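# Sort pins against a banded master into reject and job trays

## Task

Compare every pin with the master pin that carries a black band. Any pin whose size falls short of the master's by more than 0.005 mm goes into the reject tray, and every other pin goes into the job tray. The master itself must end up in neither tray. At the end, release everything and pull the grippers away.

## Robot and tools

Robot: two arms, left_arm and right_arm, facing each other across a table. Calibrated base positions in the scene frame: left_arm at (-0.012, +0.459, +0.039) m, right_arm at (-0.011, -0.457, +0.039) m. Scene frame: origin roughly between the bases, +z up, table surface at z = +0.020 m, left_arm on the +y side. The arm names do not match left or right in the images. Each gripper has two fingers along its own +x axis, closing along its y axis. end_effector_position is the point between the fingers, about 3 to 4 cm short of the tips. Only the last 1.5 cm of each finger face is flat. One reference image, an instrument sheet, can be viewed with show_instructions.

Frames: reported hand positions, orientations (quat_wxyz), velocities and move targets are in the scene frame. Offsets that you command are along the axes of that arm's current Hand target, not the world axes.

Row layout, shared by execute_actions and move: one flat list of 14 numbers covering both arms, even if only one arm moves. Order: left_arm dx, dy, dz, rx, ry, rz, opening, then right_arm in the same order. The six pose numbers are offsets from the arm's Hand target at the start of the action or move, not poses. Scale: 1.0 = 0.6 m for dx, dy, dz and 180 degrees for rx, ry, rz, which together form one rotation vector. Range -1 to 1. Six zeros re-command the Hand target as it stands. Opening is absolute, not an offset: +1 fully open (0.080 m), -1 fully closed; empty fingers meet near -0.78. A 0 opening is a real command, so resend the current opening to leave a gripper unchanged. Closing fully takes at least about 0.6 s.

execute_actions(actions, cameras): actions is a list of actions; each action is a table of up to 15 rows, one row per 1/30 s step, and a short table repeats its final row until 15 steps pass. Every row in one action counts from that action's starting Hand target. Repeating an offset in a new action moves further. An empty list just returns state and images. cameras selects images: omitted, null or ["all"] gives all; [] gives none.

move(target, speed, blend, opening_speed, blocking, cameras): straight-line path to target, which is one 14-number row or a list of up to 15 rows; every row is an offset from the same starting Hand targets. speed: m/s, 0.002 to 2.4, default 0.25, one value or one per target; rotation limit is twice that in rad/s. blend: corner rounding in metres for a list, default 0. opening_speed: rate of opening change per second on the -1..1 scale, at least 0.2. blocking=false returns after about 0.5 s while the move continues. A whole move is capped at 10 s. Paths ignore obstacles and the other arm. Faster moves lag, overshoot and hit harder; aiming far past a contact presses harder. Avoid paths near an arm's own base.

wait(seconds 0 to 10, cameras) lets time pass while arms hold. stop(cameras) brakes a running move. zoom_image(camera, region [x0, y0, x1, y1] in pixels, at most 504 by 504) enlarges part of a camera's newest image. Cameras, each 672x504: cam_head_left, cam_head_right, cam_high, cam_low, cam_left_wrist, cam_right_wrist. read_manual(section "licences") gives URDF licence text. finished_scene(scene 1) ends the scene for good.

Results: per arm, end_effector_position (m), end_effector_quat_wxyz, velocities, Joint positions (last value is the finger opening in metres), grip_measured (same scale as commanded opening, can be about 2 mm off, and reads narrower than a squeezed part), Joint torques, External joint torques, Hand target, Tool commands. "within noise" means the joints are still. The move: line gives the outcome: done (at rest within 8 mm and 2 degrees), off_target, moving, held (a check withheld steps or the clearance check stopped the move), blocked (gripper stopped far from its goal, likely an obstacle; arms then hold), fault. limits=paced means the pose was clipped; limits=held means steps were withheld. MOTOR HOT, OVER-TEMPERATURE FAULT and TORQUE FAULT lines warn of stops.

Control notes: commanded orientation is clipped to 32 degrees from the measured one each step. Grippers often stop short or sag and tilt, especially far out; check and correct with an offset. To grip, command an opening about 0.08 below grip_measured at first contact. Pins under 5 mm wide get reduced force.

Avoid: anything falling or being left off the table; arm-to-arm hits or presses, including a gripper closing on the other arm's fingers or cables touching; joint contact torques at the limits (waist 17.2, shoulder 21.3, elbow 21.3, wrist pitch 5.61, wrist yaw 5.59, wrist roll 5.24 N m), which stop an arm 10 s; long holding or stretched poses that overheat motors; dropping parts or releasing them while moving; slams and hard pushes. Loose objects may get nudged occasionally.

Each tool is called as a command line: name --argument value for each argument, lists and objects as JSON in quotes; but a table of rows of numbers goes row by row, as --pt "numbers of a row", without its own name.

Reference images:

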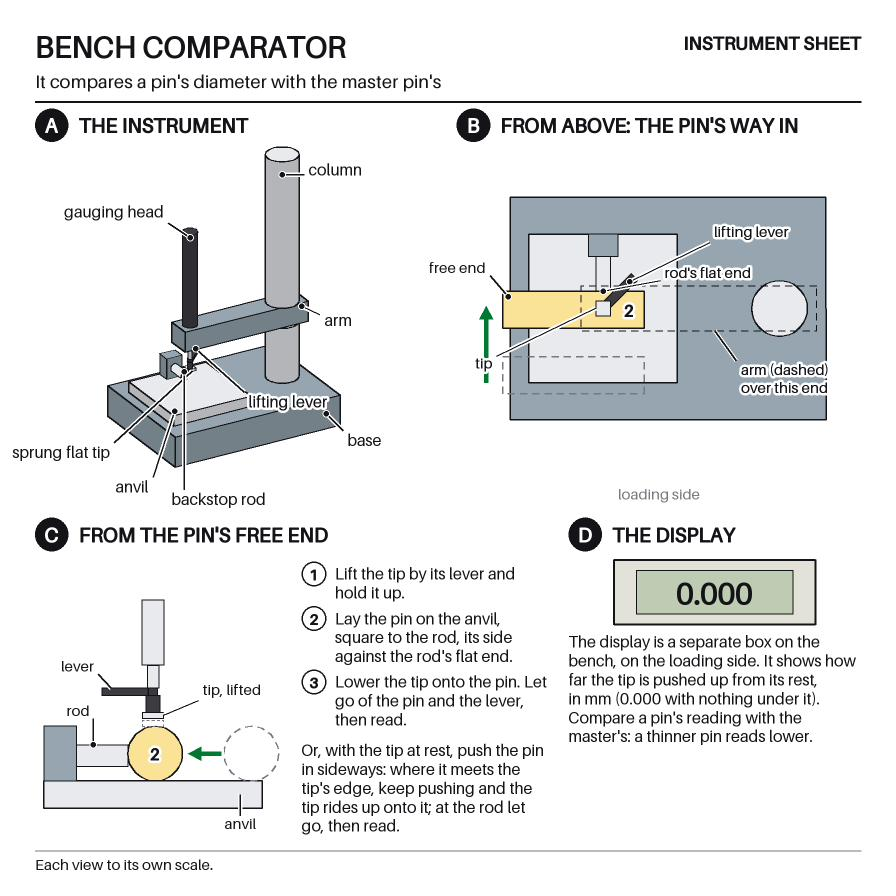

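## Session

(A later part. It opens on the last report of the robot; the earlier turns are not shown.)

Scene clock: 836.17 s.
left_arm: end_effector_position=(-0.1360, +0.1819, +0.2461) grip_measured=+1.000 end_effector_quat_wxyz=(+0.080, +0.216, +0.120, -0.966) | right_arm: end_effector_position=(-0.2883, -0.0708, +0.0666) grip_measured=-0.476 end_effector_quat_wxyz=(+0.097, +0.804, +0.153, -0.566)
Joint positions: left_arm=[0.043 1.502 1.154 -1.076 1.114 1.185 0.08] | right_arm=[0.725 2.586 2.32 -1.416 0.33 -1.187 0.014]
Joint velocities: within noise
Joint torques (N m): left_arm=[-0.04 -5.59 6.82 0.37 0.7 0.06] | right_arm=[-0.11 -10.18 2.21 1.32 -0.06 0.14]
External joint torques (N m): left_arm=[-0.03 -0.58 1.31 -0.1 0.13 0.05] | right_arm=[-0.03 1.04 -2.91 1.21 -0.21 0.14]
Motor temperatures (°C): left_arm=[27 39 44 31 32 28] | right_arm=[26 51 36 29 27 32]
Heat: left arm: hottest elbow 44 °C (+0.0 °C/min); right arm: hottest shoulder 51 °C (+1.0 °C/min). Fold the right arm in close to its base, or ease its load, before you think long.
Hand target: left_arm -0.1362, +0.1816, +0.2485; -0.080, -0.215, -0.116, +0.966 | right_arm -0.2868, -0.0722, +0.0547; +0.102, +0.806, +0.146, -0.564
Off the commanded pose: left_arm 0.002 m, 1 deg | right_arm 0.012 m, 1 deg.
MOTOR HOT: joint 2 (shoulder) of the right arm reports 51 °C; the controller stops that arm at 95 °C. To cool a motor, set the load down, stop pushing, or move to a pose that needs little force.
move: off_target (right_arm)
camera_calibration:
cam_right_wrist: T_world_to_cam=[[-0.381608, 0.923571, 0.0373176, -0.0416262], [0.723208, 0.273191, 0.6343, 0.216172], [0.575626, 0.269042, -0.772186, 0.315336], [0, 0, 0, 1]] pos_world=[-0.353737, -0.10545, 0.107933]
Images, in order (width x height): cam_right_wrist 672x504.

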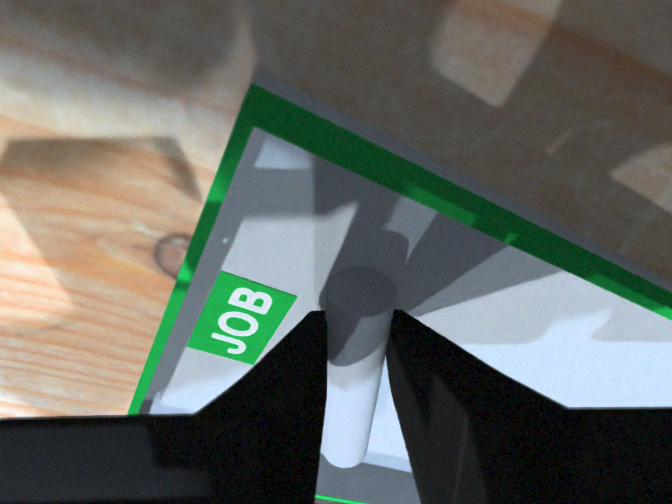

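move --pt "0 0 0 0 0 0 1 -0.0157 0 -0.0057 0 0 0 -0.79" --pt "0 0 0 0 0 0 1 -0.0157 0 -0.0057 0 0 0 0" --pt "0 0 0 0 0 0 1 -0.1253 0 -0.0456 0 0 0 0" --pt "0 0 0 0 0 0 1 -0.1722 0.2182 0.1322 0.2188 0 0.0796 0" --speed '[0.05,0.05,0.15,0.35]' --blend '[0,0,0.01,0]' --cameras '["cam_right_wrist","cam_head_right"]'

Scene clock: 870.87 s.
left_arm: end_effector_position=(-0.1360, +0.1819, +0.2461) grip_measured=+1.000 end_effector_quat_wxyz=(+0.080, +0.216, +0.120, -0.966) | right_arm: end_effector_position=(-0.3451, -0.2327, +0.1148) grip_measured=-0.002 end_effector_quat_wxyz=(+0.115, -0.783, +0.136, +0.596)
Joint positions: left_arm=[0.043 1.502 1.154 -1.076 1.114 1.185 0.08] | right_arm=[1.006 2.351 2.092 -1.569 0.071 -0.195 0.035]
Joint velocities: within noise
Joint torques (N m): left_arm=[0.01 -5.58 6.84 0.36 0.7 0.07] | right_arm=[-0.07 -13.79 3.12 -0.09 -0.12 0.21]
External joint torques (N m): left_arm=[0.01 -0.52 1.3 -0.12 0.13 0.05] | right_arm=[-0.07 -3.85 -1.77 0.01 -0.15 0.21]
Motor temperatures (°C): left_arm=[27 39 44 31 32 28] | right_arm=[26 60 34 30 27 32]
Heat: left arm: hottest elbow 44 °C (+0.0 °C/min); right arm: hottest shoulder 60 °C (+13.0 °C/min). Fold the right arm in close to its base, or ease its load, before you think long.
Hand target: left_arm -0.1362, +0.1816, +0.2485; -0.080, -0.215, -0.116, +0.966 | right_arm -0.3439, -0.2334, +0.1246; -0.107, +0.805, -0.152, -0.564
Off the commanded pose: left_arm 0.002 m, 1 deg | right_arm 0.010 m, 5 deg.
MOTOR HOT: still on. Joint 2 (shoulder) of the right arm reports 60 °C.
joint sent to its limit (right arm) — joint 4 (wrist pitch), lower limit. The joint targets are off in orientation, not in position.
move: off_target (right_arm)
camera_calibration:
cam_right_wrist: T_world_to_cam=[[0.32495, 0.944858, 0.0406214, 0.332839], [0.769273, -0.28906, 0.569793, 0.163337], [0.550116, -0.153905, -0.820784, 0.327105], [0, 0, 0, 1]] pos_world=[-0.413752, -0.216928, 0.161894]
Images, in order (width x height): cam_head_right 672x504, cam_right_wrist 672x504.

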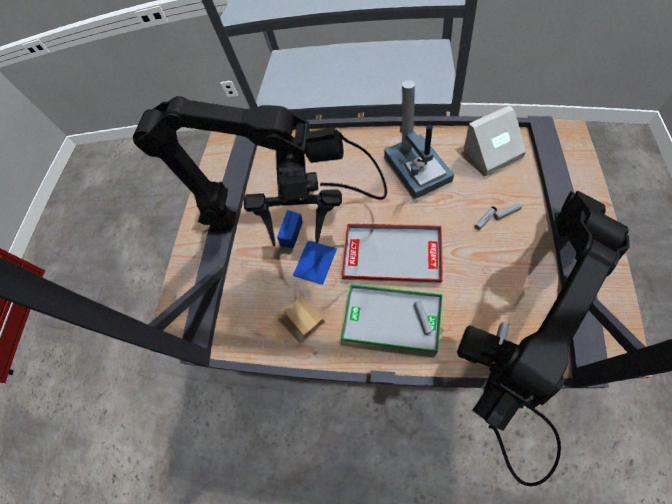

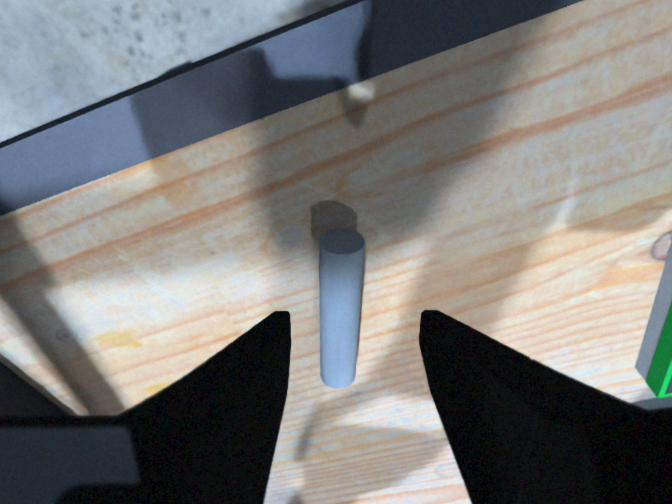

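move --target '[0,0,0,0,0,0,1, 0.1023,-0.001,0.0047,-0.0078,0,-0.0028,0]' --speed 0.2 --cameras '["cam_right_wrist"]'

Scene clock: 889.30 s.
left_arm: end_effector_position=(-0.1360, +0.1819, +0.2461) grip_measured=+1.000 end_effector_quat_wxyz=(+0.080, +0.216, +0.120, -0.966) | right_arm: end_effector_position=(-0.3290, -0.2395, +0.0706) grip_measured=-0.002 end_effector_quat_wxyz=(+0.102, -0.803, +0.141, +0.570)
Joint positions: left_arm=[0.043 1.502 1.154 -1.076 1.114 1.185 0.08] | right_arm=[1 2.365 1.921 -1.454 0.075 -0.207 0.035]
Joint velocities: within noise
Joint torques (N m): left_arm=[-0.01 -5.53 6.84 0.35 0.7 0.06] | right_arm=[-0.17 -9.37 3.19 0.17 0.08 -0.21]
External joint torques (N m): left_arm=[-0.01 -0.53 1.34 -0.12 0.14 0.05] | right_arm=[-0.1 0.47 -1.54 0.37 0.05 -0.21]
Motor temperatures (°C): left_arm=[27 39 44 31 32 28] | right_arm=[26 65 34 30 27 32]
Heat: left arm: hottest elbow 44 °C (+0.0 °C/min); right arm: hottest shoulder 65 °C (+17.2 °C/min). Fold the right arm in close to its base, or ease its load, before you think long.
Hand target: left_arm -0.1362, +0.1816, +0.2485; -0.080, -0.215, -0.116, +0.966 | right_arm -0.3267, -0.2394, +0.0658; -0.099, +0.807, -0.141, -0.565
Off the commanded pose: left_arm 0.002 m, 1 deg | right_arm 0.005 m, 1 deg.
MOTOR HOT: still on. Joint 2 (shoulder) of the right arm reports 65 °C.
move: done
camera_calibration:
cam_right_wrist: T_world_to_cam=[[0.316958, 0.948155, 0.0232333, 0.335241], [0.735607, -0.261221, 0.625017, 0.165864], [0.598682, -0.181014, -0.780265, 0.287589], [0, 0, 0, 1]] pos_world=[-0.400442, -0.222476, 0.112939]
Images, in order (width x height): cam_right_wrist 672x504.

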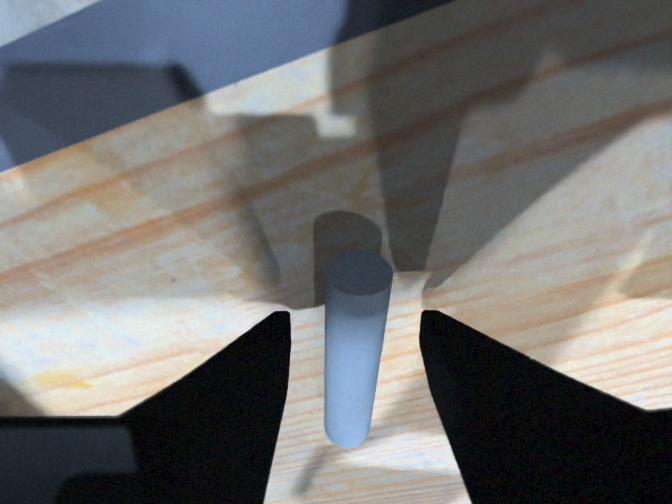

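move --pt "0 0 0 0 0 0 1 0.0197 -0.002 0.0017 0 0 0 0" --pt "0 0 0 0 0 0 1 0.0197 -0.002 0.0017 0 0 0 -0.79" --pt "0 0 0 0 0 0 1 -0.0586 -0.002 -0.0268 0 0 0 -0.79" --speed '[0.1,0.05,0.2]' --cameras '["cam_right_wrist"]'

Scene clock: 902.23 s.
left_arm: end_effector_position=(-0.1360, +0.1819, +0.2461) grip_measured=+1.000 end_effector_quat_wxyz=(+0.080, +0.216, +0.120, -0.966) | right_arm: end_effector_position=(-0.3204, -0.2422, +0.0914) grip_measured=-0.472 end_effector_quat_wxyz=(+0.095, -0.816, +0.146, +0.551)
Joint positions: left_arm=[0.043 1.502 1.154 -1.076 1.114 1.185 0.08] | right_arm=[0.995 2.356 1.976 -1.566 0.079 -0.211 0.014]
Joint velocities: within noise
Joint torques (N m): left_arm=[0 -5.58 6.81 0.37 0.7 0.06] | right_arm=[-0.26 -13.54 5.79 -0.43 -0.01 -0.2]
External joint torques (N m): left_arm=[-0.03 -0.56 1.28 -0.11 0.13 0.05] | right_arm=[-0.31 -3.91 1.16 -0.17 -0.04 -0.2]
Motor temperatures (°C): left_arm=[27 39 44 31 32 28] | right_arm=[26 63 34 29 27 32]
Heat: left arm: hottest elbow 44 °C (+0.0 °C/min); right arm: hottest shoulder 63 °C (+10.1 °C/min). Fold the right arm in close to its base, or ease its load, before you think long.
Hand target: left_arm -0.1362, +0.1816, +0.2485; -0.080, -0.215, -0.116, +0.966 | right_arm -0.3233, -0.2393, +0.1045; -0.099, +0.807, -0.142, -0.565
Off the commanded pose: left_arm 0.002 m, 1 deg | right_arm 0.014 m, 2 deg.
MOTOR HOT: still on. Joint 2 (shoulder) of the right arm reports 63 °C.
joint sent to its limit (right arm) — joint 4 (wrist pitch), lower limit. The joint targets still meet the commanded pose.
move: off_target (right_arm)
camera_calibration:
cam_right_wrist: T_world_to_cam=[[0.315247, 0.948906, 0.0139955, 0.335044], [0.708752, -0.245219, 0.661466, 0.137791], [0.631102, -0.198606, -0.749844, 0.30157], [0, 0, 0, 1]] pos_world=[-0.393603, -0.224243, 0.130298]
Images, in order (width x height): cam_right_wrist 672x504.

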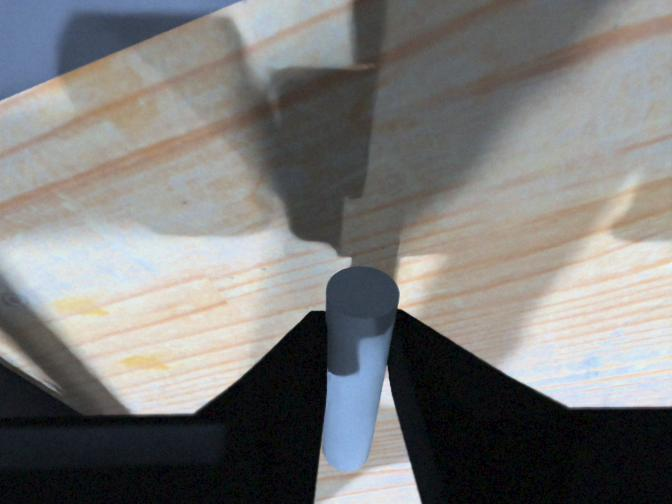

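move --pt "0 0 0 0 0 0 1 0.09 -0.2 -0.32 -0.13 0 -0.0473 -0.79" --pt "0 0 0 0 0 0 1 0.1933 -0.4035 -0.5972 -0.26 0 -0.0946 -0.79" --speed '[0.45,0.45]' --blend '[0.05,0]' --cameras '["cam_right_wrist"]'

Scene clock: 921.90 s.
left_arm: end_effector_position=(-0.1360, +0.1819, +0.2461) grip_measured=+1.000 end_effector_quat_wxyz=(+0.080, +0.216, +0.120, -0.966) | right_arm: end_effector_position=(+0.1104, -0.1459, +0.1138) grip_measured=-0.472 end_effector_quat_wxyz=(+0.152, +0.789, +0.206, -0.558)
Joint positions: left_arm=[0.043 1.502 1.154 -1.076 1.114 1.185 0.08] | right_arm=[-0.263 1.663 1.085 -0.758 0.244 -2.382 0.014]
Joint velocities: within noise
Joint torques (N m): left_arm=[-0.03 -5.53 6.83 0.38 0.7 0.07] | right_arm=[-0.3 -5.51 6.85 1.07 0.07 -0.26]
External joint torques (N m): left_arm=[-0.05 -0.53 1.35 -0.09 0.13 0.06] | right_arm=[-0.28 0.46 1.53 0.48 -0.04 -0.26]
Motor temperatures (°C): left_arm=[27 39 44 31 32 28] | right_arm=[26 70 36 30 27 32]
Heat: left arm: hottest elbow 44 °C (+0.0 °C/min); right arm: hottest shoulder 70 °C (+12.0 °C/min). Fold the right arm in close to its base, or ease its load, before you think long.
Hand target: left_arm -0.1362, +0.1816, +0.2485; -0.080, -0.215, -0.116, +0.966 | right_arm +0.1130, -0.1398, +0.1179; +0.148, +0.791, +0.211, -0.554
Off the commanded pose: left_arm 0.002 m, 1 deg | right_arm 0.008 m, 1 deg.
MOTOR HOT: still on. Joint 2 (shoulder) of the right arm reports 70 °C.
move: done
camera_calibration:
cam_right_wrist: T_world_to_cam=[[-0.519612, 0.854349, 0.00953153, 0.186364], [0.669264, 0.400059, 0.626129, -0.056222], [0.53112, 0.331724, -0.779661, 0.157386], [0, 0, 0, 1]] pos_world=[0.0508732, -0.188936, 0.156134]
Images, in order (width x height): cam_right_wrist 672x504.

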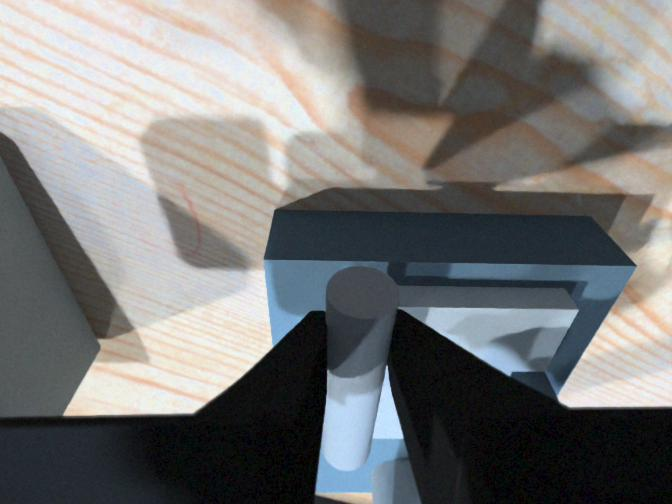

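move --pt "0 0 0 0 0 0 1 0.0282 0 0.0103 0 0 0 -0.79" --pt "0 0 0 0 0 0 1 0.0282 -0.068 0.0103 0 0 0 -0.79" --pt "0 0 0 0 0 0 1 0.0282 -0.054 0.0103 0 0 0 -0.79" --pt "0 0 0 0 0 0 1 0.0282 -0.054 0.0103 0 0 0 -0.25" --pt "0 0 0 0 0 0 1 -0.0778 -0.054 0.0103 0 0 0 -0.25" --speed '[0.08,0.05,0.05,0.05,0.12]' --cameras '["cam_right_wrist","cam_low"]'

zoom_image --camera "cam_low" --region '[537, 250, 565, 271]'

Scene clock: 937.30 s.
left_arm: end_effector_position=(-0.1360, +0.1819, +0.2461) grip_measured=+1.000 end_effector_quat_wxyz=(+0.080, +0.216, +0.120, -0.966) | right_arm: end_effector_position=(+0.0781, -0.1261, +0.1500) grip_measured=-0.252 end_effector_quat_wxyz=(+0.159, +0.787, +0.205, -0.560)
Joint positions: left_arm=[0.043 1.502 1.154 -1.076 1.114 1.185 0.08] | right_arm=[-0.146 1.691 1.268 -0.956 0.269 -2.269 0.024]
Joint velocities: within noise
Joint torques (N m): left_arm=[0.01 -5.56 6.83 0.37 0.7 0.05] | right_arm=[0.34 -8.28 6.56 0.54 0.22 0.17]
External joint torques (N m): left_arm=[0 -0.67 1.38 -0.12 0.15 0.04] | right_arm=[0.35 -1.9 1.07 0.01 0.09 0.17]
Motor temperatures (°C): left_arm=[27 39 44 31 32 28] | right_arm=[26 62 37 30 27 32]
Heat: left arm: hottest elbow 44 °C (+0.0 °C/min); right arm: hottest shoulder 62 °C (+0.0 °C/min). Fold the right arm in close to its base, or ease its load, before you think long.
Hand target: left_arm -0.1362, +0.1816, +0.2485; -0.080, -0.215, -0.116, +0.966 | right_arm +0.0780, -0.1227, +0.1597; +0.148, +0.791, +0.211, -0.554
Off the commanded pose: left_arm 0.002 m, 1 deg | right_arm 0.010 m, 2 deg.
MOTOR HOT: still on. Joint 2 (shoulder) of the right arm reports 62 °C.
move: off_target (right_arm)
camera_calibration:
cam_right_wrist: T_world_to_cam=[[-0.524266, 0.851554, -0.0011855, 0.15397], [0.667942, 0.412087, 0.619708, -0.0625622], [0.528203, 0.3241, -0.784832, 0.1962], [0, 0, 0, 1]] pos_world=[0.018876, -0.168921, 0.192937]
Images, in order (width x height): cam_low 672x504, cam_right_wrist 672x504.

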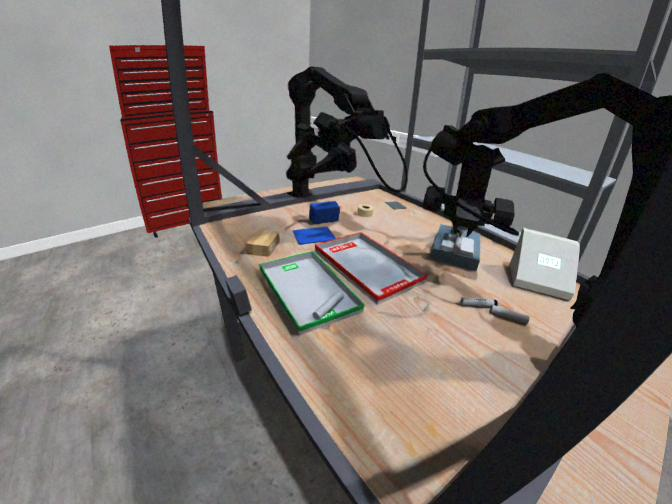

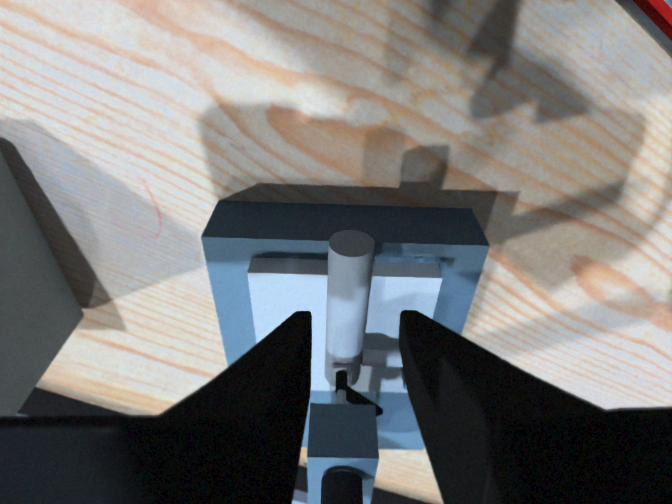

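Scaled by 18.000 from the camera's 672x504 image, which has a finer 960x720 frame.

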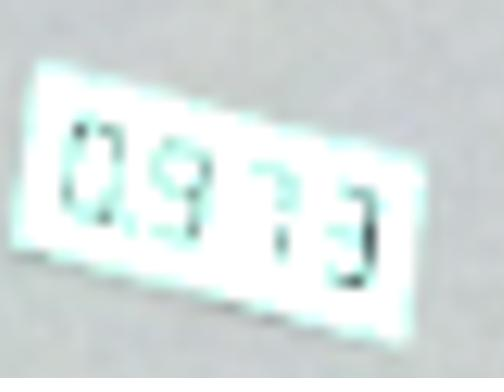

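wait --seconds 0.5 --cameras '["cam_low"]'

zoom_image --camera "cam_low" --region '[537, 250, 565, 271]'

Scene clock: 947.83 s.
left_arm: end_effector_position=(-0.1360, +0.1819, +0.2461) grip_measured=+1.000 end_effector_quat_wxyz=(+0.080, +0.216, +0.120, -0.966) | right_arm: end_effector_position=(+0.0781, -0.1262, +0.1500) grip_measured=-0.252 end_effector_quat_wxyz=(+0.159, +0.787, +0.204, -0.560)
Joint positions: left_arm=[0.043 1.502 1.154 -1.076 1.114 1.185 0.08] | right_arm=[-0.146 1.691 1.268 -0.956 0.269 -2.269 0.024]
Joint velocities: within noise
Joint torques (N m): left_arm=[-0.04 -5.61 6.83 0.37 0.7 0.07] | right_arm=[0.27 -8.34 6.6 0.5 0.22 0.15]
External joint torques (N m): left_arm=[-0.04 -0.56 1.3 -0.11 0.13 0.06] | right_arm=[0.33 -1.98 1.11 -0.04 0.09 0.15]
Motor temperatures (°C): left_arm=[27 39 44 31 32 28] | right_arm=[26 60 39 30 27 32]
Heat: left arm: hottest elbow 44 °C (+0.0 °C/min); right arm: hottest shoulder 60 °C (-5.0 °C/min). Fold the right arm in close to its base, or ease its load, before you think long.
Hand target: left_arm -0.1362, +0.1816, +0.2485; -0.080, -0.215, -0.116, +0.966 | right_arm +0.0780, -0.1227, +0.1597; +0.148, +0.791, +0.211, -0.554
Tool commands: left_gripper/opening=+1.0 right_gripper/opening=-0.25
Off the commanded pose: left_arm 0.002 m, 1 deg | right_arm 0.010 m, 2 deg.
MOTOR HOT: still on. Joint 2 (shoulder) of the right arm reports 60 °C.
wait: 0.50 s; at rest from the start
Images, in order (width x height): cam_low 672x504.

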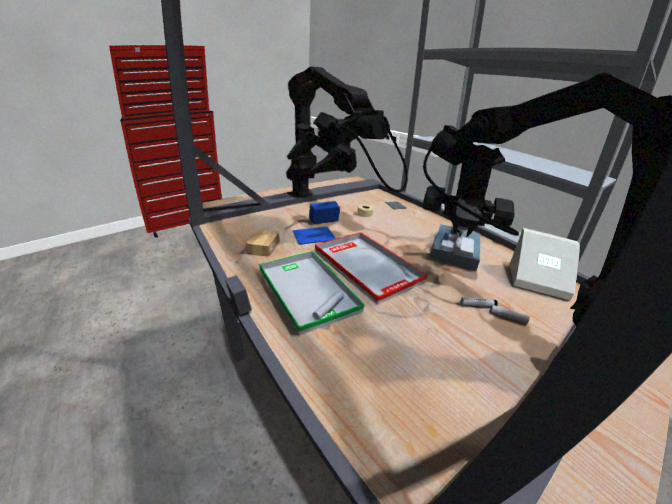

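Scaled by 18.000 from the camera's 672x504 image, which has a finer 960x720 frame.

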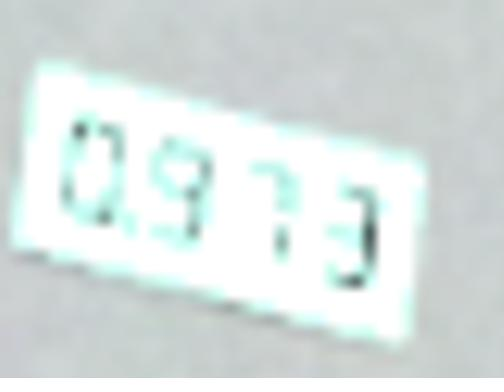

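move --pt "0 0 0 0 0 0 1 0.1107 0 0.0017 0 0 0 -0.25" --pt "0 0 0 0 0 0 1 0.1107 0 0.0017 0 0 0 -0.79" --pt "0 0 0 0 0 0 1 0.1107 0.045 0.0017 0 0 0 -0.79" --pt "0 0 0 0 0 0 1 0.048 0.045 -0.0211 0 0 0 -0.79" --speed '[0.12,0.05,0.06,0.15]' --cameras '["cam_right_wrist"]'

Scene clock: 963.07 s.
left_arm: end_effector_position=(-0.1360, +0.1819, +0.2461) grip_measured=+1.000 end_effector_quat_wxyz=(+0.080, +0.216, +0.120, -0.966) | right_arm: end_effector_position=(+0.1083, -0.1398, +0.1258) grip_measured=-0.469 end_effector_quat_wxyz=(+0.158, +0.787, +0.202, -0.562)
Joint positions: left_arm=[0.043 1.502 1.154 -1.076 1.114 1.185 0.08] | right_arm=[-0.251 1.681 1.158 -0.833 0.247 -2.37 0.014]
Joint velocities: within noise
Joint torques (N m): left_arm=[-0.01 -5.55 6.82 0.37 0.71 0.05] | right_arm=[-0.15 -8.54 6.64 0.62 0.09 -0.23]
External joint torques (N m): left_arm=[-0.01 -0.55 1.32 -0.11 0.15 0.04] | right_arm=[-0.07 -2.41 1.28 0.05 -0.03 -0.23]
Motor temperatures (°C): left_arm=[27 39 44 31 32 28] | right_arm=[26 57 40 30 27 32]
Heat: left arm: hottest elbow 44 °C (+0.0 °C/min); right arm: hottest shoulder 57 °C (-7.1 °C/min). Fold the right arm in close to its base, or ease its load, before you think long.
Hand target: left_arm -0.1362, +0.1816, +0.2485; -0.080, -0.215, -0.116, +0.966 | right_arm +0.1103, -0.1352, +0.1370; +0.148, +0.791, +0.212, -0.554
Off the commanded pose: left_arm 0.002 m, 1 deg | right_arm 0.012 m, 2 deg.
MOTOR HOT: still on. Joint 2 (shoulder) of the right arm reports 57 °C.
move: off_target (right_arm)
camera_calibration:
cam_right_wrist: T_world_to_cam=[[-0.519624, 0.854392, -0.00224295, 0.181374], [0.671918, 0.410265, 0.61661, -0.0623598], [0.527747, 0.318898, -0.787266, 0.165358], [0, 0, 0, 1]] pos_world=[0.0488794, -0.182113, 0.169039]
Images, in order (width x height): cam_right_wrist 672x504.

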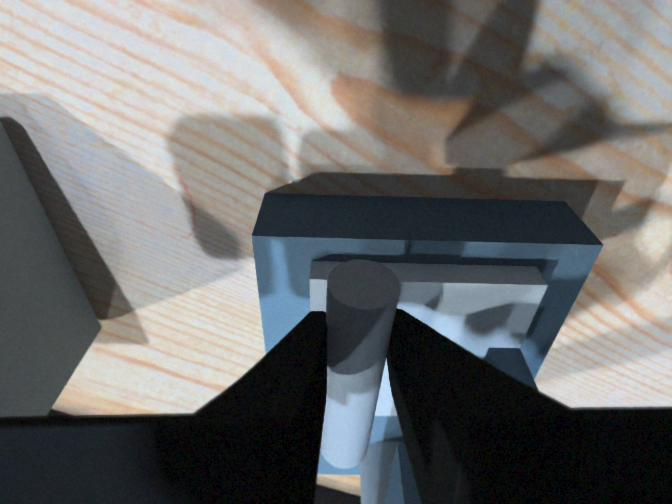

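move --pt "0 0 0 0 0 0 1 -0.066 -0.281 0.2652 0 0 0 -0.79" --pt "0 0 0 0 0 0 1 0.0343 -0.281 0.3017 0 0 0 -0.79" --speed '[0.4,0.1]' --cameras '["cam_right_wrist","cam_head_right"]'

Scene clock: 973.83 s.
left_arm: end_effector_position=(-0.1360, +0.1819, +0.2461) grip_measured=+1.000 end_effector_quat_wxyz=(+0.080, +0.216, +0.120, -0.966) | right_arm: end_effector_position=(-0.1165, -0.0679, +0.0644) grip_measured=-0.469 end_effector_quat_wxyz=(+0.142, +0.791, +0.218, -0.554)
Joint positions: left_arm=[0.043 1.502 1.154 -1.076 1.114 1.185 0.08] | right_arm=[0.392 2.101 1.466 -0.87 0.347 -1.712 0.014]
Joint velocities: within noise
Joint torques (N m): left_arm=[-0.01 -5.61 6.82 0.37 0.7 0.07] | right_arm=[-0.17 -7.3 2.97 1.07 0.13 0.13]
External joint torques (N m): left_arm=[-0.01 -0.58 1.34 -0.09 0.14 0.06] | right_arm=[-0.23 1.26 -2.01 0.71 -0.02 0.13]
Motor temperatures (°C): left_arm=[27 39 44 31 32 28] | right_arm=[26 59 39 29 27 32]
Heat: left arm: hottest elbow 44 °C (+0.0 °C/min); right arm: hottest shoulder 59 °C (-9.0 °C/min). Fold the right arm in close to its base, or ease its load, before you think long.
Hand target: left_arm -0.1362, +0.1816, +0.2485; -0.080, -0.215, -0.116, +0.966 | right_arm -0.1151, -0.0703, +0.0558; +0.148, +0.791, +0.211, -0.554
Off the commanded pose: left_arm 0.002 m, 1 deg | right_arm 0.009 m, 1 deg.
MOTOR HOT: still on. Joint 2 (shoulder) of the right arm reports 59 °C.
move: off_target (right_arm)
camera_calibration:
cam_right_wrist: T_world_to_cam=[[-0.526105, 0.84963, 0.0366439, -0.000566496], [0.6661, 0.384906, 0.638873, 0.0931339], [0.528701, 0.360522, -0.768439, 0.214472], [0, 0, 0, 1]] pos_world=[-0.175726, -0.112688, 0.105328]
Images, in order (width x height): cam_head_right 672x504, cam_right_wrist 672x504.

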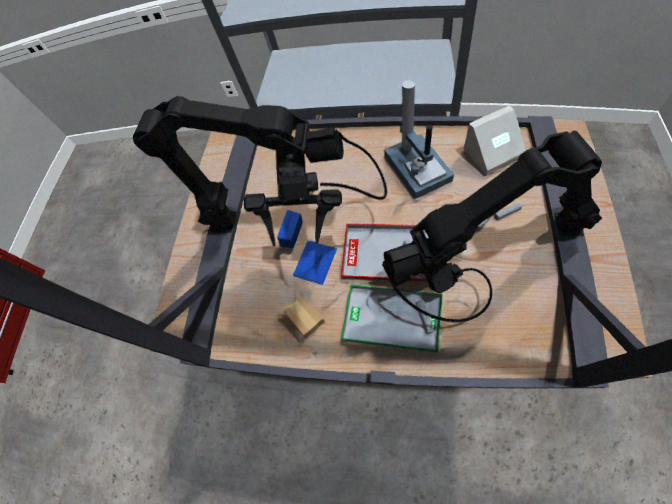

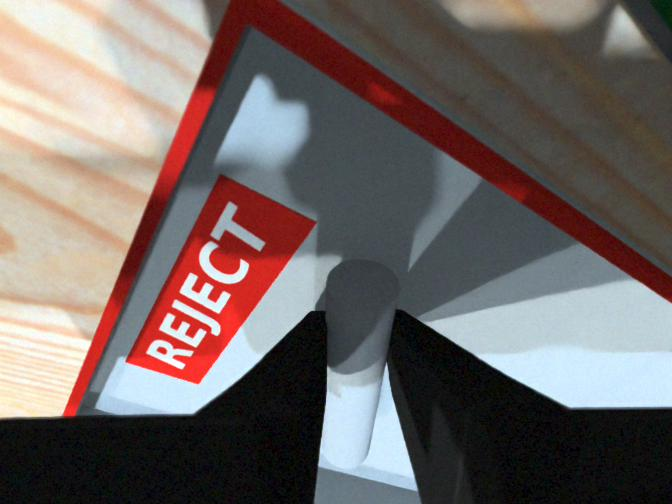

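move --pt "0 0 0 0 0 0 1 -0.011 0 -0.004 0 0 0 -0.79" --pt "0 0 0 0 0 0 1 -0.011 0 -0.004 0 0 0 0" --pt "0 0 0 0 0 0 1 -0.1363 0 -0.0496 0 0 0 0" --pt "0 0 0 0 0 0 1 -0.0884 0.30 -0.0698 0.379 0 0.1379 0" --speed '[0.05,0.05,0.2,0.4]' --blend '[0,0,0.01,0]' --cameras '["cam_right_wrist","cam_head_right"]'

Scene clock: 1005.00 s.
left_arm: end_effector_position=(-0.1360, +0.1819, +0.2461) grip_measured=+1.000 end_effector_quat_wxyz=(+0.080, +0.216, +0.120, -0.966) | right_arm: end_effector_position=(-0.0076, -0.2136, +0.1171) grip_measured=-0.002 end_effector_quat_wxyz=(+0.203, -0.766, +0.297, +0.533)
Joint positions: left_arm=[0.043 1.502 1.154 -1.076 1.114 1.185 0.08] | right_arm=[0.125 1.727 1.163 -1.287 0.226 -0.678 0.035]
Joint velocities: within noise
Joint torques (N m): left_arm=[-0.01 -5.58 6.81 0.36 0.7 0.06] | right_arm=[-0.23 -7.96 3.04 -0.04 -0.06 0.23]
External joint torques (N m): left_arm=[-0.01 -0.58 1.33 -0.11 0.14 0.05] | right_arm=[-0.23 -2.24 -1.59 0.09 -0.16 0.23]
Motor temperatures (°C): left_arm=[27 40 44 31 32 28] | right_arm=[26 56 36 31 27 32]
Heat: left arm: hottest elbow 44 °C (+0.0 °C/min); right arm: hottest shoulder 56 °C (-4.0 °C/min). Fold the right arm in close to its base, or ease its load, before you think long.
Hand target: left_arm -0.1362, +0.1816, +0.2485; -0.080, -0.215, -0.116, +0.966 | right_arm -0.0070, -0.2158, +0.1198; -0.209, +0.763, -0.298, -0.534
Off the commanded pose: left_arm 0.002 m, 1 deg | right_arm 0.004 m, 1 deg.
MOTOR HOT: still on. Joint 2 (shoulder) of the right arm reports 56 °C.
move: done
camera_calibration:
cam_right_wrist: T_world_to_cam=[[0.64964, 0.76011, 0.0141571, 0.171071], [0.576631, -0.504792, 0.642403, -0.148115], [0.495443, -0.409167, -0.766236, 0.0849487], [0, 0, 0, 1]] pos_world=[-0.0678143, -0.170042, 0.157819]
Images, in order (width x height): cam_head_right 672x504, cam_right_wrist 672x504.

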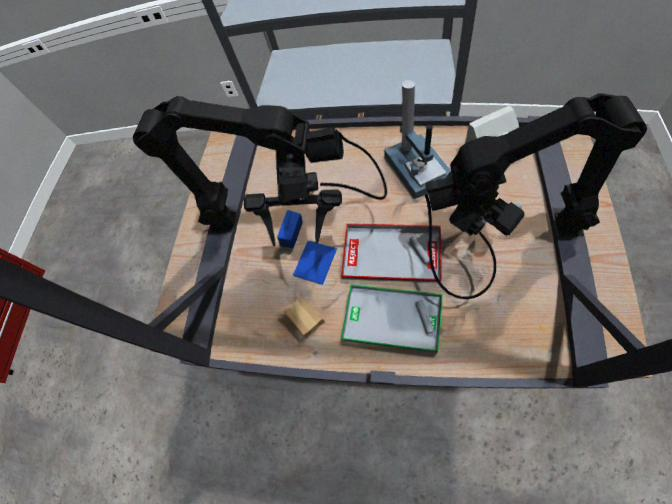

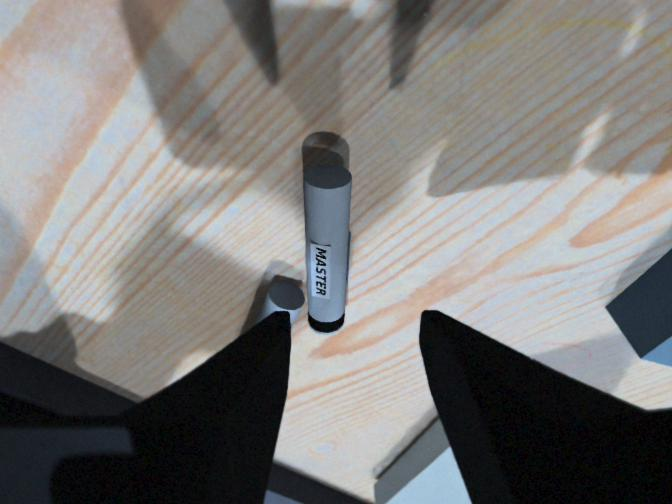

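move --pt "0 0 0 0 0 0 1 0.1018 0.0129 0.0348 0 0 0 0" --pt "0 0 0 0 0 0 1 0.1018 0.0129 0.0348 0 0 0 -0.79" --pt "0 0 0 0 0 0 1 0.0235 0.0129 0.0063 0 0 0 -0.79" --pt "0 0 0 0 0 0 1 0.0237 -0.2291 -0.0562 -0.379 0 -0.1379 -0.79" --speed '[0.12,0.05,0.2,0.4]' --cameras '["cam_right_wrist"]'

Scene clock: 1024.20 s.
left_arm: end_effector_position=(-0.1360, +0.1819, +0.2461) grip_measured=+1.000 end_effector_quat_wxyz=(+0.080, +0.216, +0.120, -0.966) | right_arm: end_effector_position=(+0.1103, -0.1460, +0.1090) grip_measured=-0.474 end_effector_quat_wxyz=(+0.158, +0.787, +0.202, -0.561)
Joint positions: left_arm=[0.043 1.502 1.154 -1.076 1.114 1.185 0.08] | right_arm=[-0.263 1.68 1.086 -0.759 0.244 -2.382 0.014]
Joint velocities: within noise
Joint torques (N m): left_arm=[0.01 -5.57 6.84 0.37 0.71 0.06] | right_arm=[-0.26 -7.4 6.66 1.01 0.07 -0.26]
External joint torques (N m): left_arm=[-0.02 -0.56 1.34 -0.1 0.14 0.05] | right_arm=[-0.27 -1.3 1.36 0.43 -0.04 -0.26]
Motor temperatures (°C): left_arm=[27 40 44 31 32 28] | right_arm=[26 58 35 30 27 32]
Heat: left arm: hottest elbow 44 °C (+0.0 °C/min); right arm: hottest shoulder 58 °C (+0.0 °C/min). Fold the right arm in close to its base, or ease its load, before you think long.
Hand target: left_arm -0.1362, +0.1816, +0.2485; -0.080, -0.215, -0.116, +0.966 | right_arm +0.1131, -0.1395, +0.1180; +0.148, +0.791, +0.211, -0.554
Off the commanded pose: left_arm 0.002 m, 1 deg | right_arm 0.011 m, 2 deg.
MOTOR HOT: still on. Joint 2 (shoulder) of the right arm reports 58 °C.
move: off_target (right_arm)
camera_calibration:
cam_right_wrist: T_world_to_cam=[[-0.519597, 0.85441, -0.00152913, 0.187704], [0.671843, 0.409676, 0.617084, -0.0510058], [0.52787, 0.319608, -0.786895, 0.153105], [0, 0, 0, 1]] pos_world=[0.0509792, -0.188414, 0.152239]
Images, in order (width x height): cam_right_wrist 672x504.

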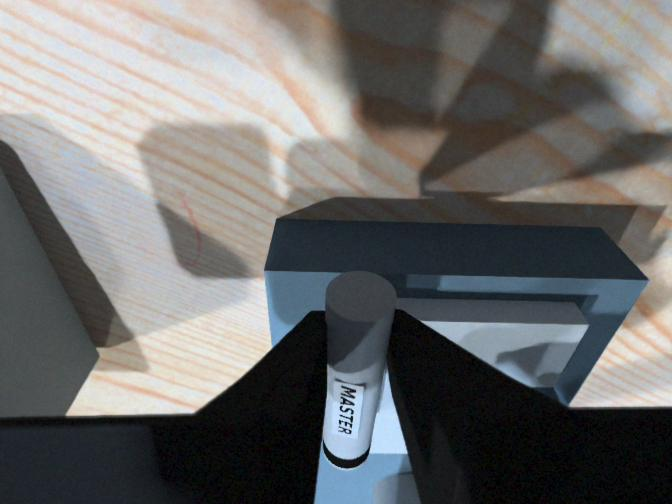

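move --pt "0 0 0 0 0 0 1 0.0282 0 0.0103 0 0 0 -0.79" --pt "0 0 0 0 0 0 1 0.0282 -0.068 0.0103 0 0 0 -0.79" --pt "0 0 0 0 0 0 1 0.0282 -0.054 0.0103 0 0 0 -0.79" --pt "0 0 0 0 0 0 1 0.0282 -0.054 0.0103 0 0 0 -0.25" --pt "0 0 0 0 0 0 1 -0.0778 -0.054 0.0103 0 0 0 -0.25" --speed '[0.08,0.05,0.05,0.05,0.12]' --cameras '["cam_right_wrist","cam_low"]'

zoom_image --camera "cam_low" --region '[537, 250, 565, 271]'

Scene clock: 1034.80 s.
left_arm: end_effector_position=(-0.1360, +0.1819, +0.2461) grip_measured=+1.000 end_effector_quat_wxyz=(+0.080, +0.216, +0.120, -0.966) | right_arm: end_effector_position=(+0.0782, -0.1257, +0.1501) grip_measured=-0.252 end_effector_quat_wxyz=(+0.159, +0.787, +0.205, -0.560)
Joint positions: left_arm=[0.043 1.502 1.154 -1.076 1.114 1.185 0.08] | right_arm=[-0.146 1.692 1.27 -0.956 0.269 -2.27 0.024]
Joint velocities: within noise
Joint torques (N m): left_arm=[-0.02 -5.6 6.83 0.37 0.69 0.06] | right_arm=[0.28 -8.24 6.48 0.51 0.24 0.17]
External joint torques (N m): left_arm=[-0.02 -0.59 1.33 -0.11 0.13 0.05] | right_arm=[0.24 -1.89 1.01 -0.03 0.12 0.17]
Motor temperatures (°C): left_arm=[27 40 44 31 32 28] | right_arm=[26 57 36 30 27 32]
Heat: left arm: hottest elbow 44 °C (+0.0 °C/min); right arm: hottest shoulder 57 °C (-2.0 °C/min). Fold the right arm in close to its base, or ease its load, before you think long.
Hand target: left_arm -0.1362, +0.1816, +0.2485; -0.080, -0.215, -0.116, +0.966 | right_arm +0.0781, -0.1222, +0.1599; +0.148, +0.791, +0.212, -0.554
Off the commanded pose: left_arm 0.002 m, 1 deg | right_arm 0.010 m, 2 deg.
MOTOR HOT: still on. Joint 2 (shoulder) of the right arm reports 57 °C.
move: off_target (right_arm)
camera_calibration:
cam_right_wrist: T_world_to_cam=[[-0.524599, 0.851349, -0.000992596, 0.153565], [0.667727, 0.412175, 0.619881, -0.0628651], [0.528144, 0.324526, -0.784695, 0.196274], [0, 0, 0, 1]] pos_world=[0.0188759, -0.168522, 0.193137]
Images, in order (width x height): cam_low 672x504, cam_right_wrist 672x504.

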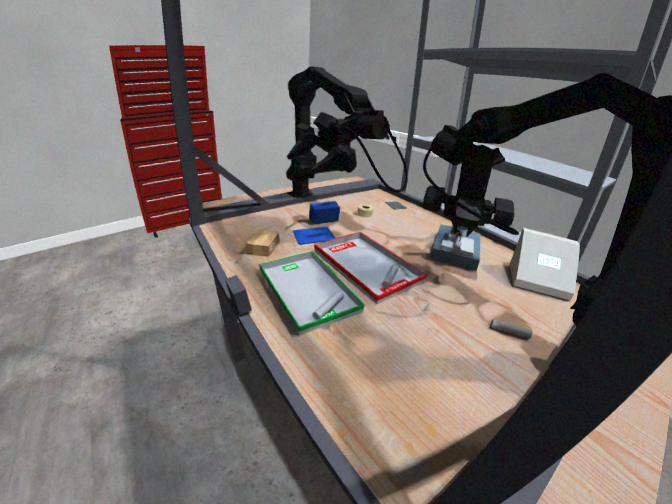

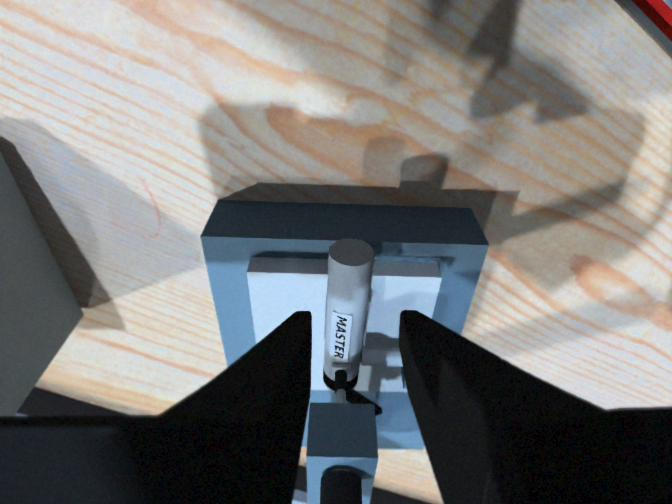

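Scaled by 18.000 from the camera's 672x504 image, which has a finer 960x720 frame.

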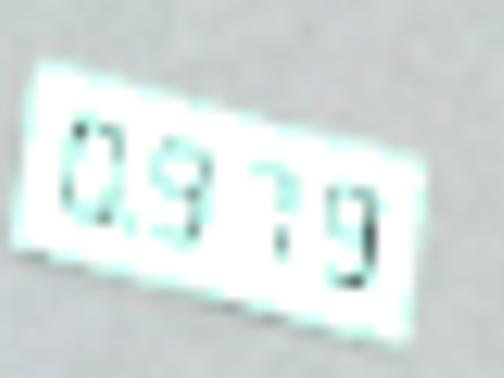

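move --pt "0 0 0 0 0 0 1 0.1107 0 0.0017 0 0 0 -0.25" --pt "0 0 0 0 0 0 1 0.1107 0 0.0017 0 0 0 -0.79" --pt "0 0 0 0 0 0 1 0.1107 0.045 0.0017 0 0 0 -0.79" --pt "0 0 0 0 0 0 1 0.048 0.045 -0.0211 0 0 0 -0.79" --pt "0 0 0 0 0 0 1 0.0297 0.0323 0.2105 0 0 0 -0.79" --pt "0 0 0 0 0 0 1 0.0987 0.0323 0.2356 0 0 0 -0.79" --speed '[0.12,0.05,0.06,0.15,0.35,0.1]' --cameras '["cam_right_wrist"]'

Scene clock: 1060.60 s.
left_arm: end_effector_position=(-0.1360, +0.1819, +0.2461) grip_measured=+1.000 end_effector_quat_wxyz=(+0.080, +0.216, +0.120, -0.966) | right_arm: end_effector_position=(-0.0101, -0.1931, +0.0590) grip_measured=-0.470 end_effector_quat_wxyz=(+0.145, +0.791, +0.215, -0.555)
Joint positions: left_arm=[0.043 1.502 1.154 -1.076 1.114 1.185 0.08] | right_arm=[0.18 1.577 0.753 -0.616 0.325 -1.933 0.014]
Joint velocities: within noise
Joint torques (N m): left_arm=[-0.07 -5.56 6.85 0.37 0.71 0.06] | right_arm=[0.23 -3.7 3 0.93 0.25 0.16]
External joint torques (N m): left_arm=[-0.06 -0.55 1.34 -0.11 0.15 0.04] | right_arm=[0.23 1.01 -1.61 0.49 0.09 0.17]
Motor temperatures (°C): left_arm=[27 40 45 31 32 28] | right_arm=[26 57 38 29 27 32]
Heat: left arm: hottest elbow 45 °C (+1.0 °C/min); right arm: hottest shoulder 57 °C (+1.0 °C/min). Fold the right arm in close to its base, or ease its load, before you think long.
Hand target: left_arm -0.1362, +0.1816, +0.2485; -0.080, -0.215, -0.116, +0.966 | right_arm -0.0099, -0.1952, +0.0558; +0.148, +0.791, +0.211, -0.554
Off the commanded pose: left_arm 0.002 m, 1 deg | right_arm 0.004 m, 1 deg.
MOTOR HOT: still on. Joint 2 (shoulder) of the right arm reports 57 °C.
move: done
camera_calibration:
cam_right_wrist: T_world_to_cam=[[-0.524336, 0.851002, 0.0294659, 0.162735], [0.666443, 0.388591, 0.636278, 0.0747765], [0.530024, 0.353261, -0.770897, 0.197955], [0, 0, 0, 1]] pos_world=[-0.0694274, -0.237475, 0.100229]
Images, in order (width x height): cam_right_wrist 672x504.

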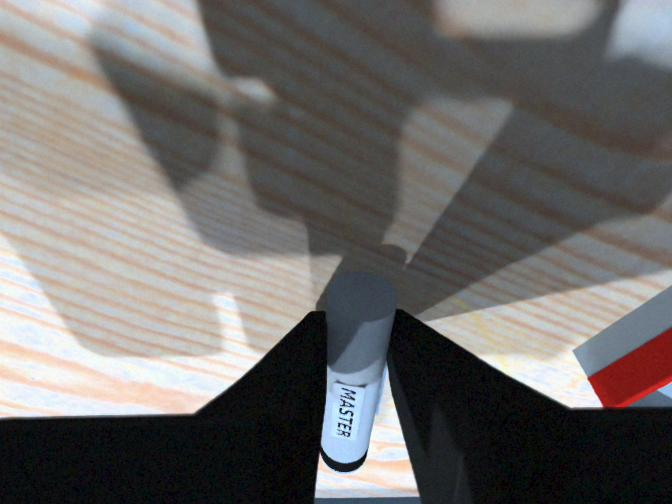

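move --pt "0 0 0 0 0 0 1 0.0031 0 0.0011 0 0 0 -0.79" --pt "0 0 0 0 0 0 1 0.0 0 0.0 0 0 0 -0.79" --pt "0 0 0 0 0 0 1 0.0 0 0.0 0 0 0 0" --pt "0 0 0 0 0 0 1 -0.1253 0 -0.0456 0 0 0 0" --pt "0 0 0 0 0 0 1 -0.0908 0.1406 -0.0231 0.4824 0 0.1756 0" --speed '[0.05,0.05,0.05,0.2,0.4]' --blend '[0,0,0,0.01,0]' --cameras '["cam_right_wrist","cam_low"]'

Scene clock: 1077.20 s.
left_arm: end_effector_position=(-0.1360, +0.1819, +0.2461) grip_measured=+1.000 end_effector_quat_wxyz=(+0.080, +0.216, +0.120, -0.966) | right_arm: end_effector_position=(+0.0273, -0.2680, +0.1141) grip_measured=-0.002 end_effector_quat_wxyz=(+0.301, -0.700, +0.417, +0.495)
Joint positions: left_arm=[0.043 1.502 1.154 -1.076 1.114 1.185 0.08] | right_arm=[-0.059 1.549 0.963 -1.27 0.18 -0.52 0.035]
Joint velocities: within noise
Joint torques (N m): left_arm=[-0.03 -5.55 6.86 0.37 0.71 0.06] | right_arm=[-0.3 -3.59 2.99 -0.13 -0.08 0.19]
External joint torques (N m): left_arm=[0 -0.52 1.34 -0.11 0.14 0.05] | right_arm=[-0.32 0.83 -1.61 0 -0.15 0.19]
Motor temperatures (°C): left_arm=[27 40 45 31 32 28] | right_arm=[26 52 37 29 27 32]
Heat: left arm: hottest elbow 45 °C (+1.0 °C/min); right arm: hottest shoulder 52 °C (-6.1 °C/min). Fold the right arm in close to its base, or ease its load, before you think long.
Hand target: left_arm -0.1362, +0.1816, +0.2485; -0.080, -0.215, -0.116, +0.966 | right_arm +0.0273, -0.2712, +0.1117; -0.297, +0.700, -0.425, -0.491
Off the commanded pose: left_arm 0.002 m, 1 deg | right_arm 0.004 m, 1 deg.
MOTOR HOT: still on. Joint 2 (shoulder) of the right arm reports 52 °C.
move: done
camera_calibration:
cam_right_wrist: T_world_to_cam=[[0.868473, 0.494842, 0.0297697, 0.110916], [0.370061, -0.687092, 0.625267, -0.235], [0.329863, -0.532011, -0.779843, 0.0162917], [0, 0, 0, 1]] pos_world=[-0.0147373, -0.207685, 0.156341]
Images, in order (width x height): cam_low 672x504, cam_right_wrist 672x504.

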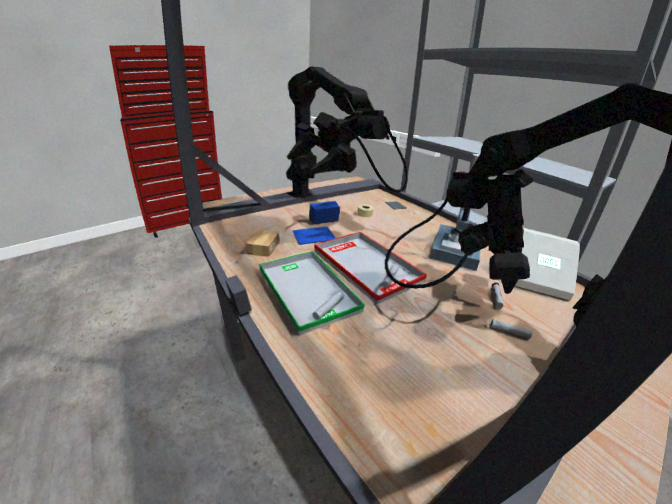

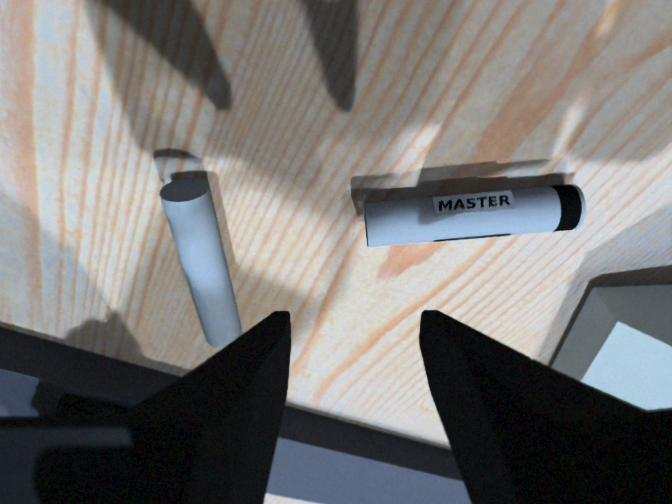

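move --target '[0,0,0,0,0,0,1, 0.033,0.0932,0.007,0,0,0,0]' --speed 0.2 --cameras '["cam_right_wrist"]'

Scene clock: 1094.63 s.
left_arm: end_effector_position=(-0.1360, +0.1819, +0.2461) grip_measured=+1.000 end_effector_quat_wxyz=(+0.080, +0.216, +0.120, -0.966) | right_arm: end_effector_position=(-0.0202, -0.2983, +0.0910) grip_measured=-0.002 end_effector_quat_wxyz=(+0.294, -0.703, +0.426, +0.488)
Joint positions: left_arm=[0.043 1.502 1.154 -1.076 1.114 1.185 0.08] | right_arm=[0.162 1.511 0.818 -1.22 0.109 -0.302 0.035]
Joint velocities: within noise
Joint torques (N m): left_arm=[0 -5.57 6.84 0.38 0.71 0.07] | right_arm=[0.27 -5.36 2.61 0.16 -0.13 0.23]
External joint torques (N m): left_arm=[0.03 -0.53 1.33 -0.1 0.14 0.06] | right_arm=[0.27 -1.49 -1.68 0.38 -0.17 0.23]
Motor temperatures (°C): left_arm=[27 40 45 31 32 28] | right_arm=[26 49 35 29 27 32]
Heat: left arm: hottest elbow 45 °C (+1.0 °C/min); right arm: hottest shoulder 49 °C (-8.0 °C/min). Fold the right arm in close to its base, or ease its load, before you think long.
Hand target: left_arm -0.1362, +0.1816, +0.2485; -0.080, -0.215, -0.116, +0.966 | right_arm -0.0210, -0.2995, +0.0916; -0.298, +0.700, -0.425, -0.490
Off the commanded pose: left_arm 0.002 m, 1 deg | right_arm 0.002 m, 1 deg.
MOTOR HOT: still on. Joint 2 (shoulder) of the right arm reports 49 °C.
move: done
camera_calibration:
cam_right_wrist: T_world_to_cam=[[0.871673, 0.489781, 0.0173338, 0.16752], [0.365379, -0.673031, 0.643061, -0.221382], [0.326625, -0.554205, -0.765619, -0.0101085], [0, 0, 0, 1]] pos_world=[-0.0618325, -0.236647, 0.131719]
Images, in order (width x height): cam_right_wrist 672x504.

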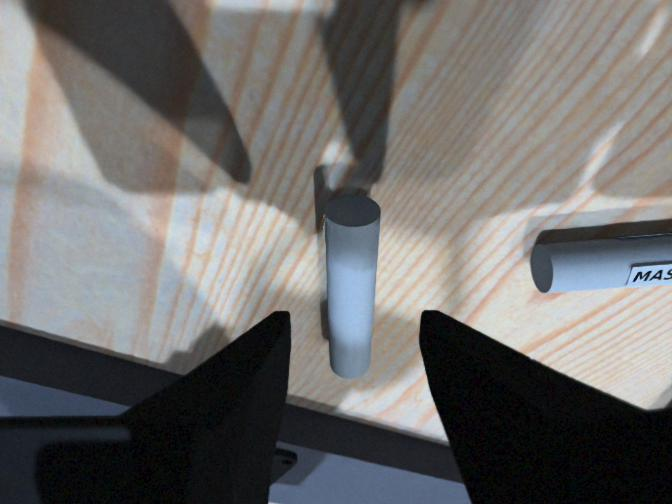

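move --pt "0 0 0 0 0 0 1 0.0553 0 0.0233 -0.0063 0 -0.0023 0" --pt "0 0 0 0 0 0 1 0.0553 0 0.0233 -0.0063 0 -0.0023 -0.79" --pt "0 0 0 0 0 0 1 -0.0309 0 -0.0081 -0.0063 0 -0.0023 -0.79" --pt "0 0 0 0 0 0 1 -0.0869 -0.3211 0.1105 -0.4824 0 -0.1756 -0.79" --speed '[0.12,0.05,0.2,0.4]' --cameras '["cam_right_wrist"]'

Scene clock: 1113.90 s.
left_arm: end_effector_position=(-0.1360, +0.1819, +0.2461) grip_measured=+1.000 end_effector_quat_wxyz=(+0.080, +0.216, +0.120, -0.966) | right_arm: end_effector_position=(+0.1102, -0.1455, +0.1137) grip_measured=-0.475 end_effector_quat_wxyz=(+0.153, +0.789, +0.206, -0.558)
Joint positions: left_arm=[0.043 1.502 1.154 -1.076 1.114 1.185 0.08] | right_arm=[-0.262 1.665 1.086 -0.759 0.244 -2.381 0.014]
Joint velocities: within noise
Joint torques (N m): left_arm=[-0.03 -5.61 6.82 0.37 0.7 0.06] | right_arm=[-0.22 -5.48 6.71 1.03 0.05 -0.23]
External joint torques (N m): left_arm=[-0.02 -0.66 1.38 -0.1 0.14 0.05] | right_arm=[-0.21 0.45 1.49 0.47 -0.06 -0.23]
Motor temperatures (°C): left_arm=[27 40 45 31 32 28] | right_arm=[26 48 35 29 27 32]
Heat: left arm: hottest elbow 45 °C (+0.0 °C/min); right arm: hottest shoulder 48 °C (-10.0 °C/min). Fold the right arm in close to its base, or ease its load, before you think long.
Hand target: left_arm -0.1362, +0.1816, +0.2485; -0.080, -0.215, -0.116, +0.966 | right_arm +0.1129, -0.1394, +0.1179; +0.148, +0.791, +0.212, -0.554
Off the commanded pose: left_arm 0.002 m, 1 deg | right_arm 0.008 m, 1 deg.
MOTOR HOT: still on. Joint 2 (shoulder) of the right arm reports 48 °C.
move: done
camera_calibration:
cam_right_wrist: T_world_to_cam=[[-0.5199, 0.854178, 0.00913487, 0.186047], [0.66927, 0.400663, 0.625737, -0.0560338], [0.53083, 0.331434, -0.779981, 0.157403], [0, 0, 0, 1]] pos_world=[0.0506736, -0.188636, 0.156134]
Images, in order (width x height): cam_right_wrist 672x504.

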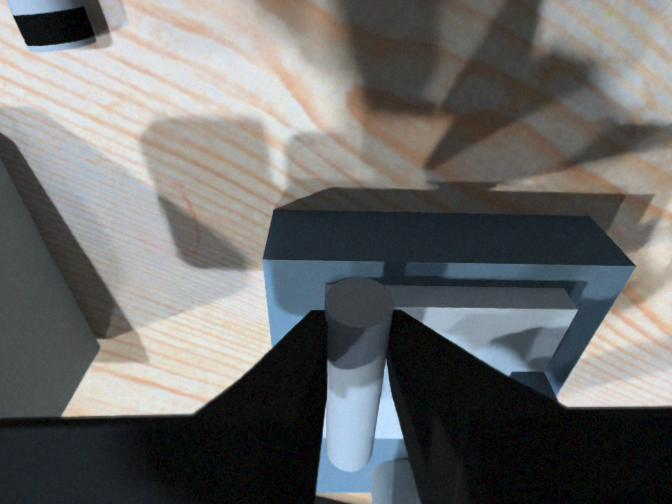

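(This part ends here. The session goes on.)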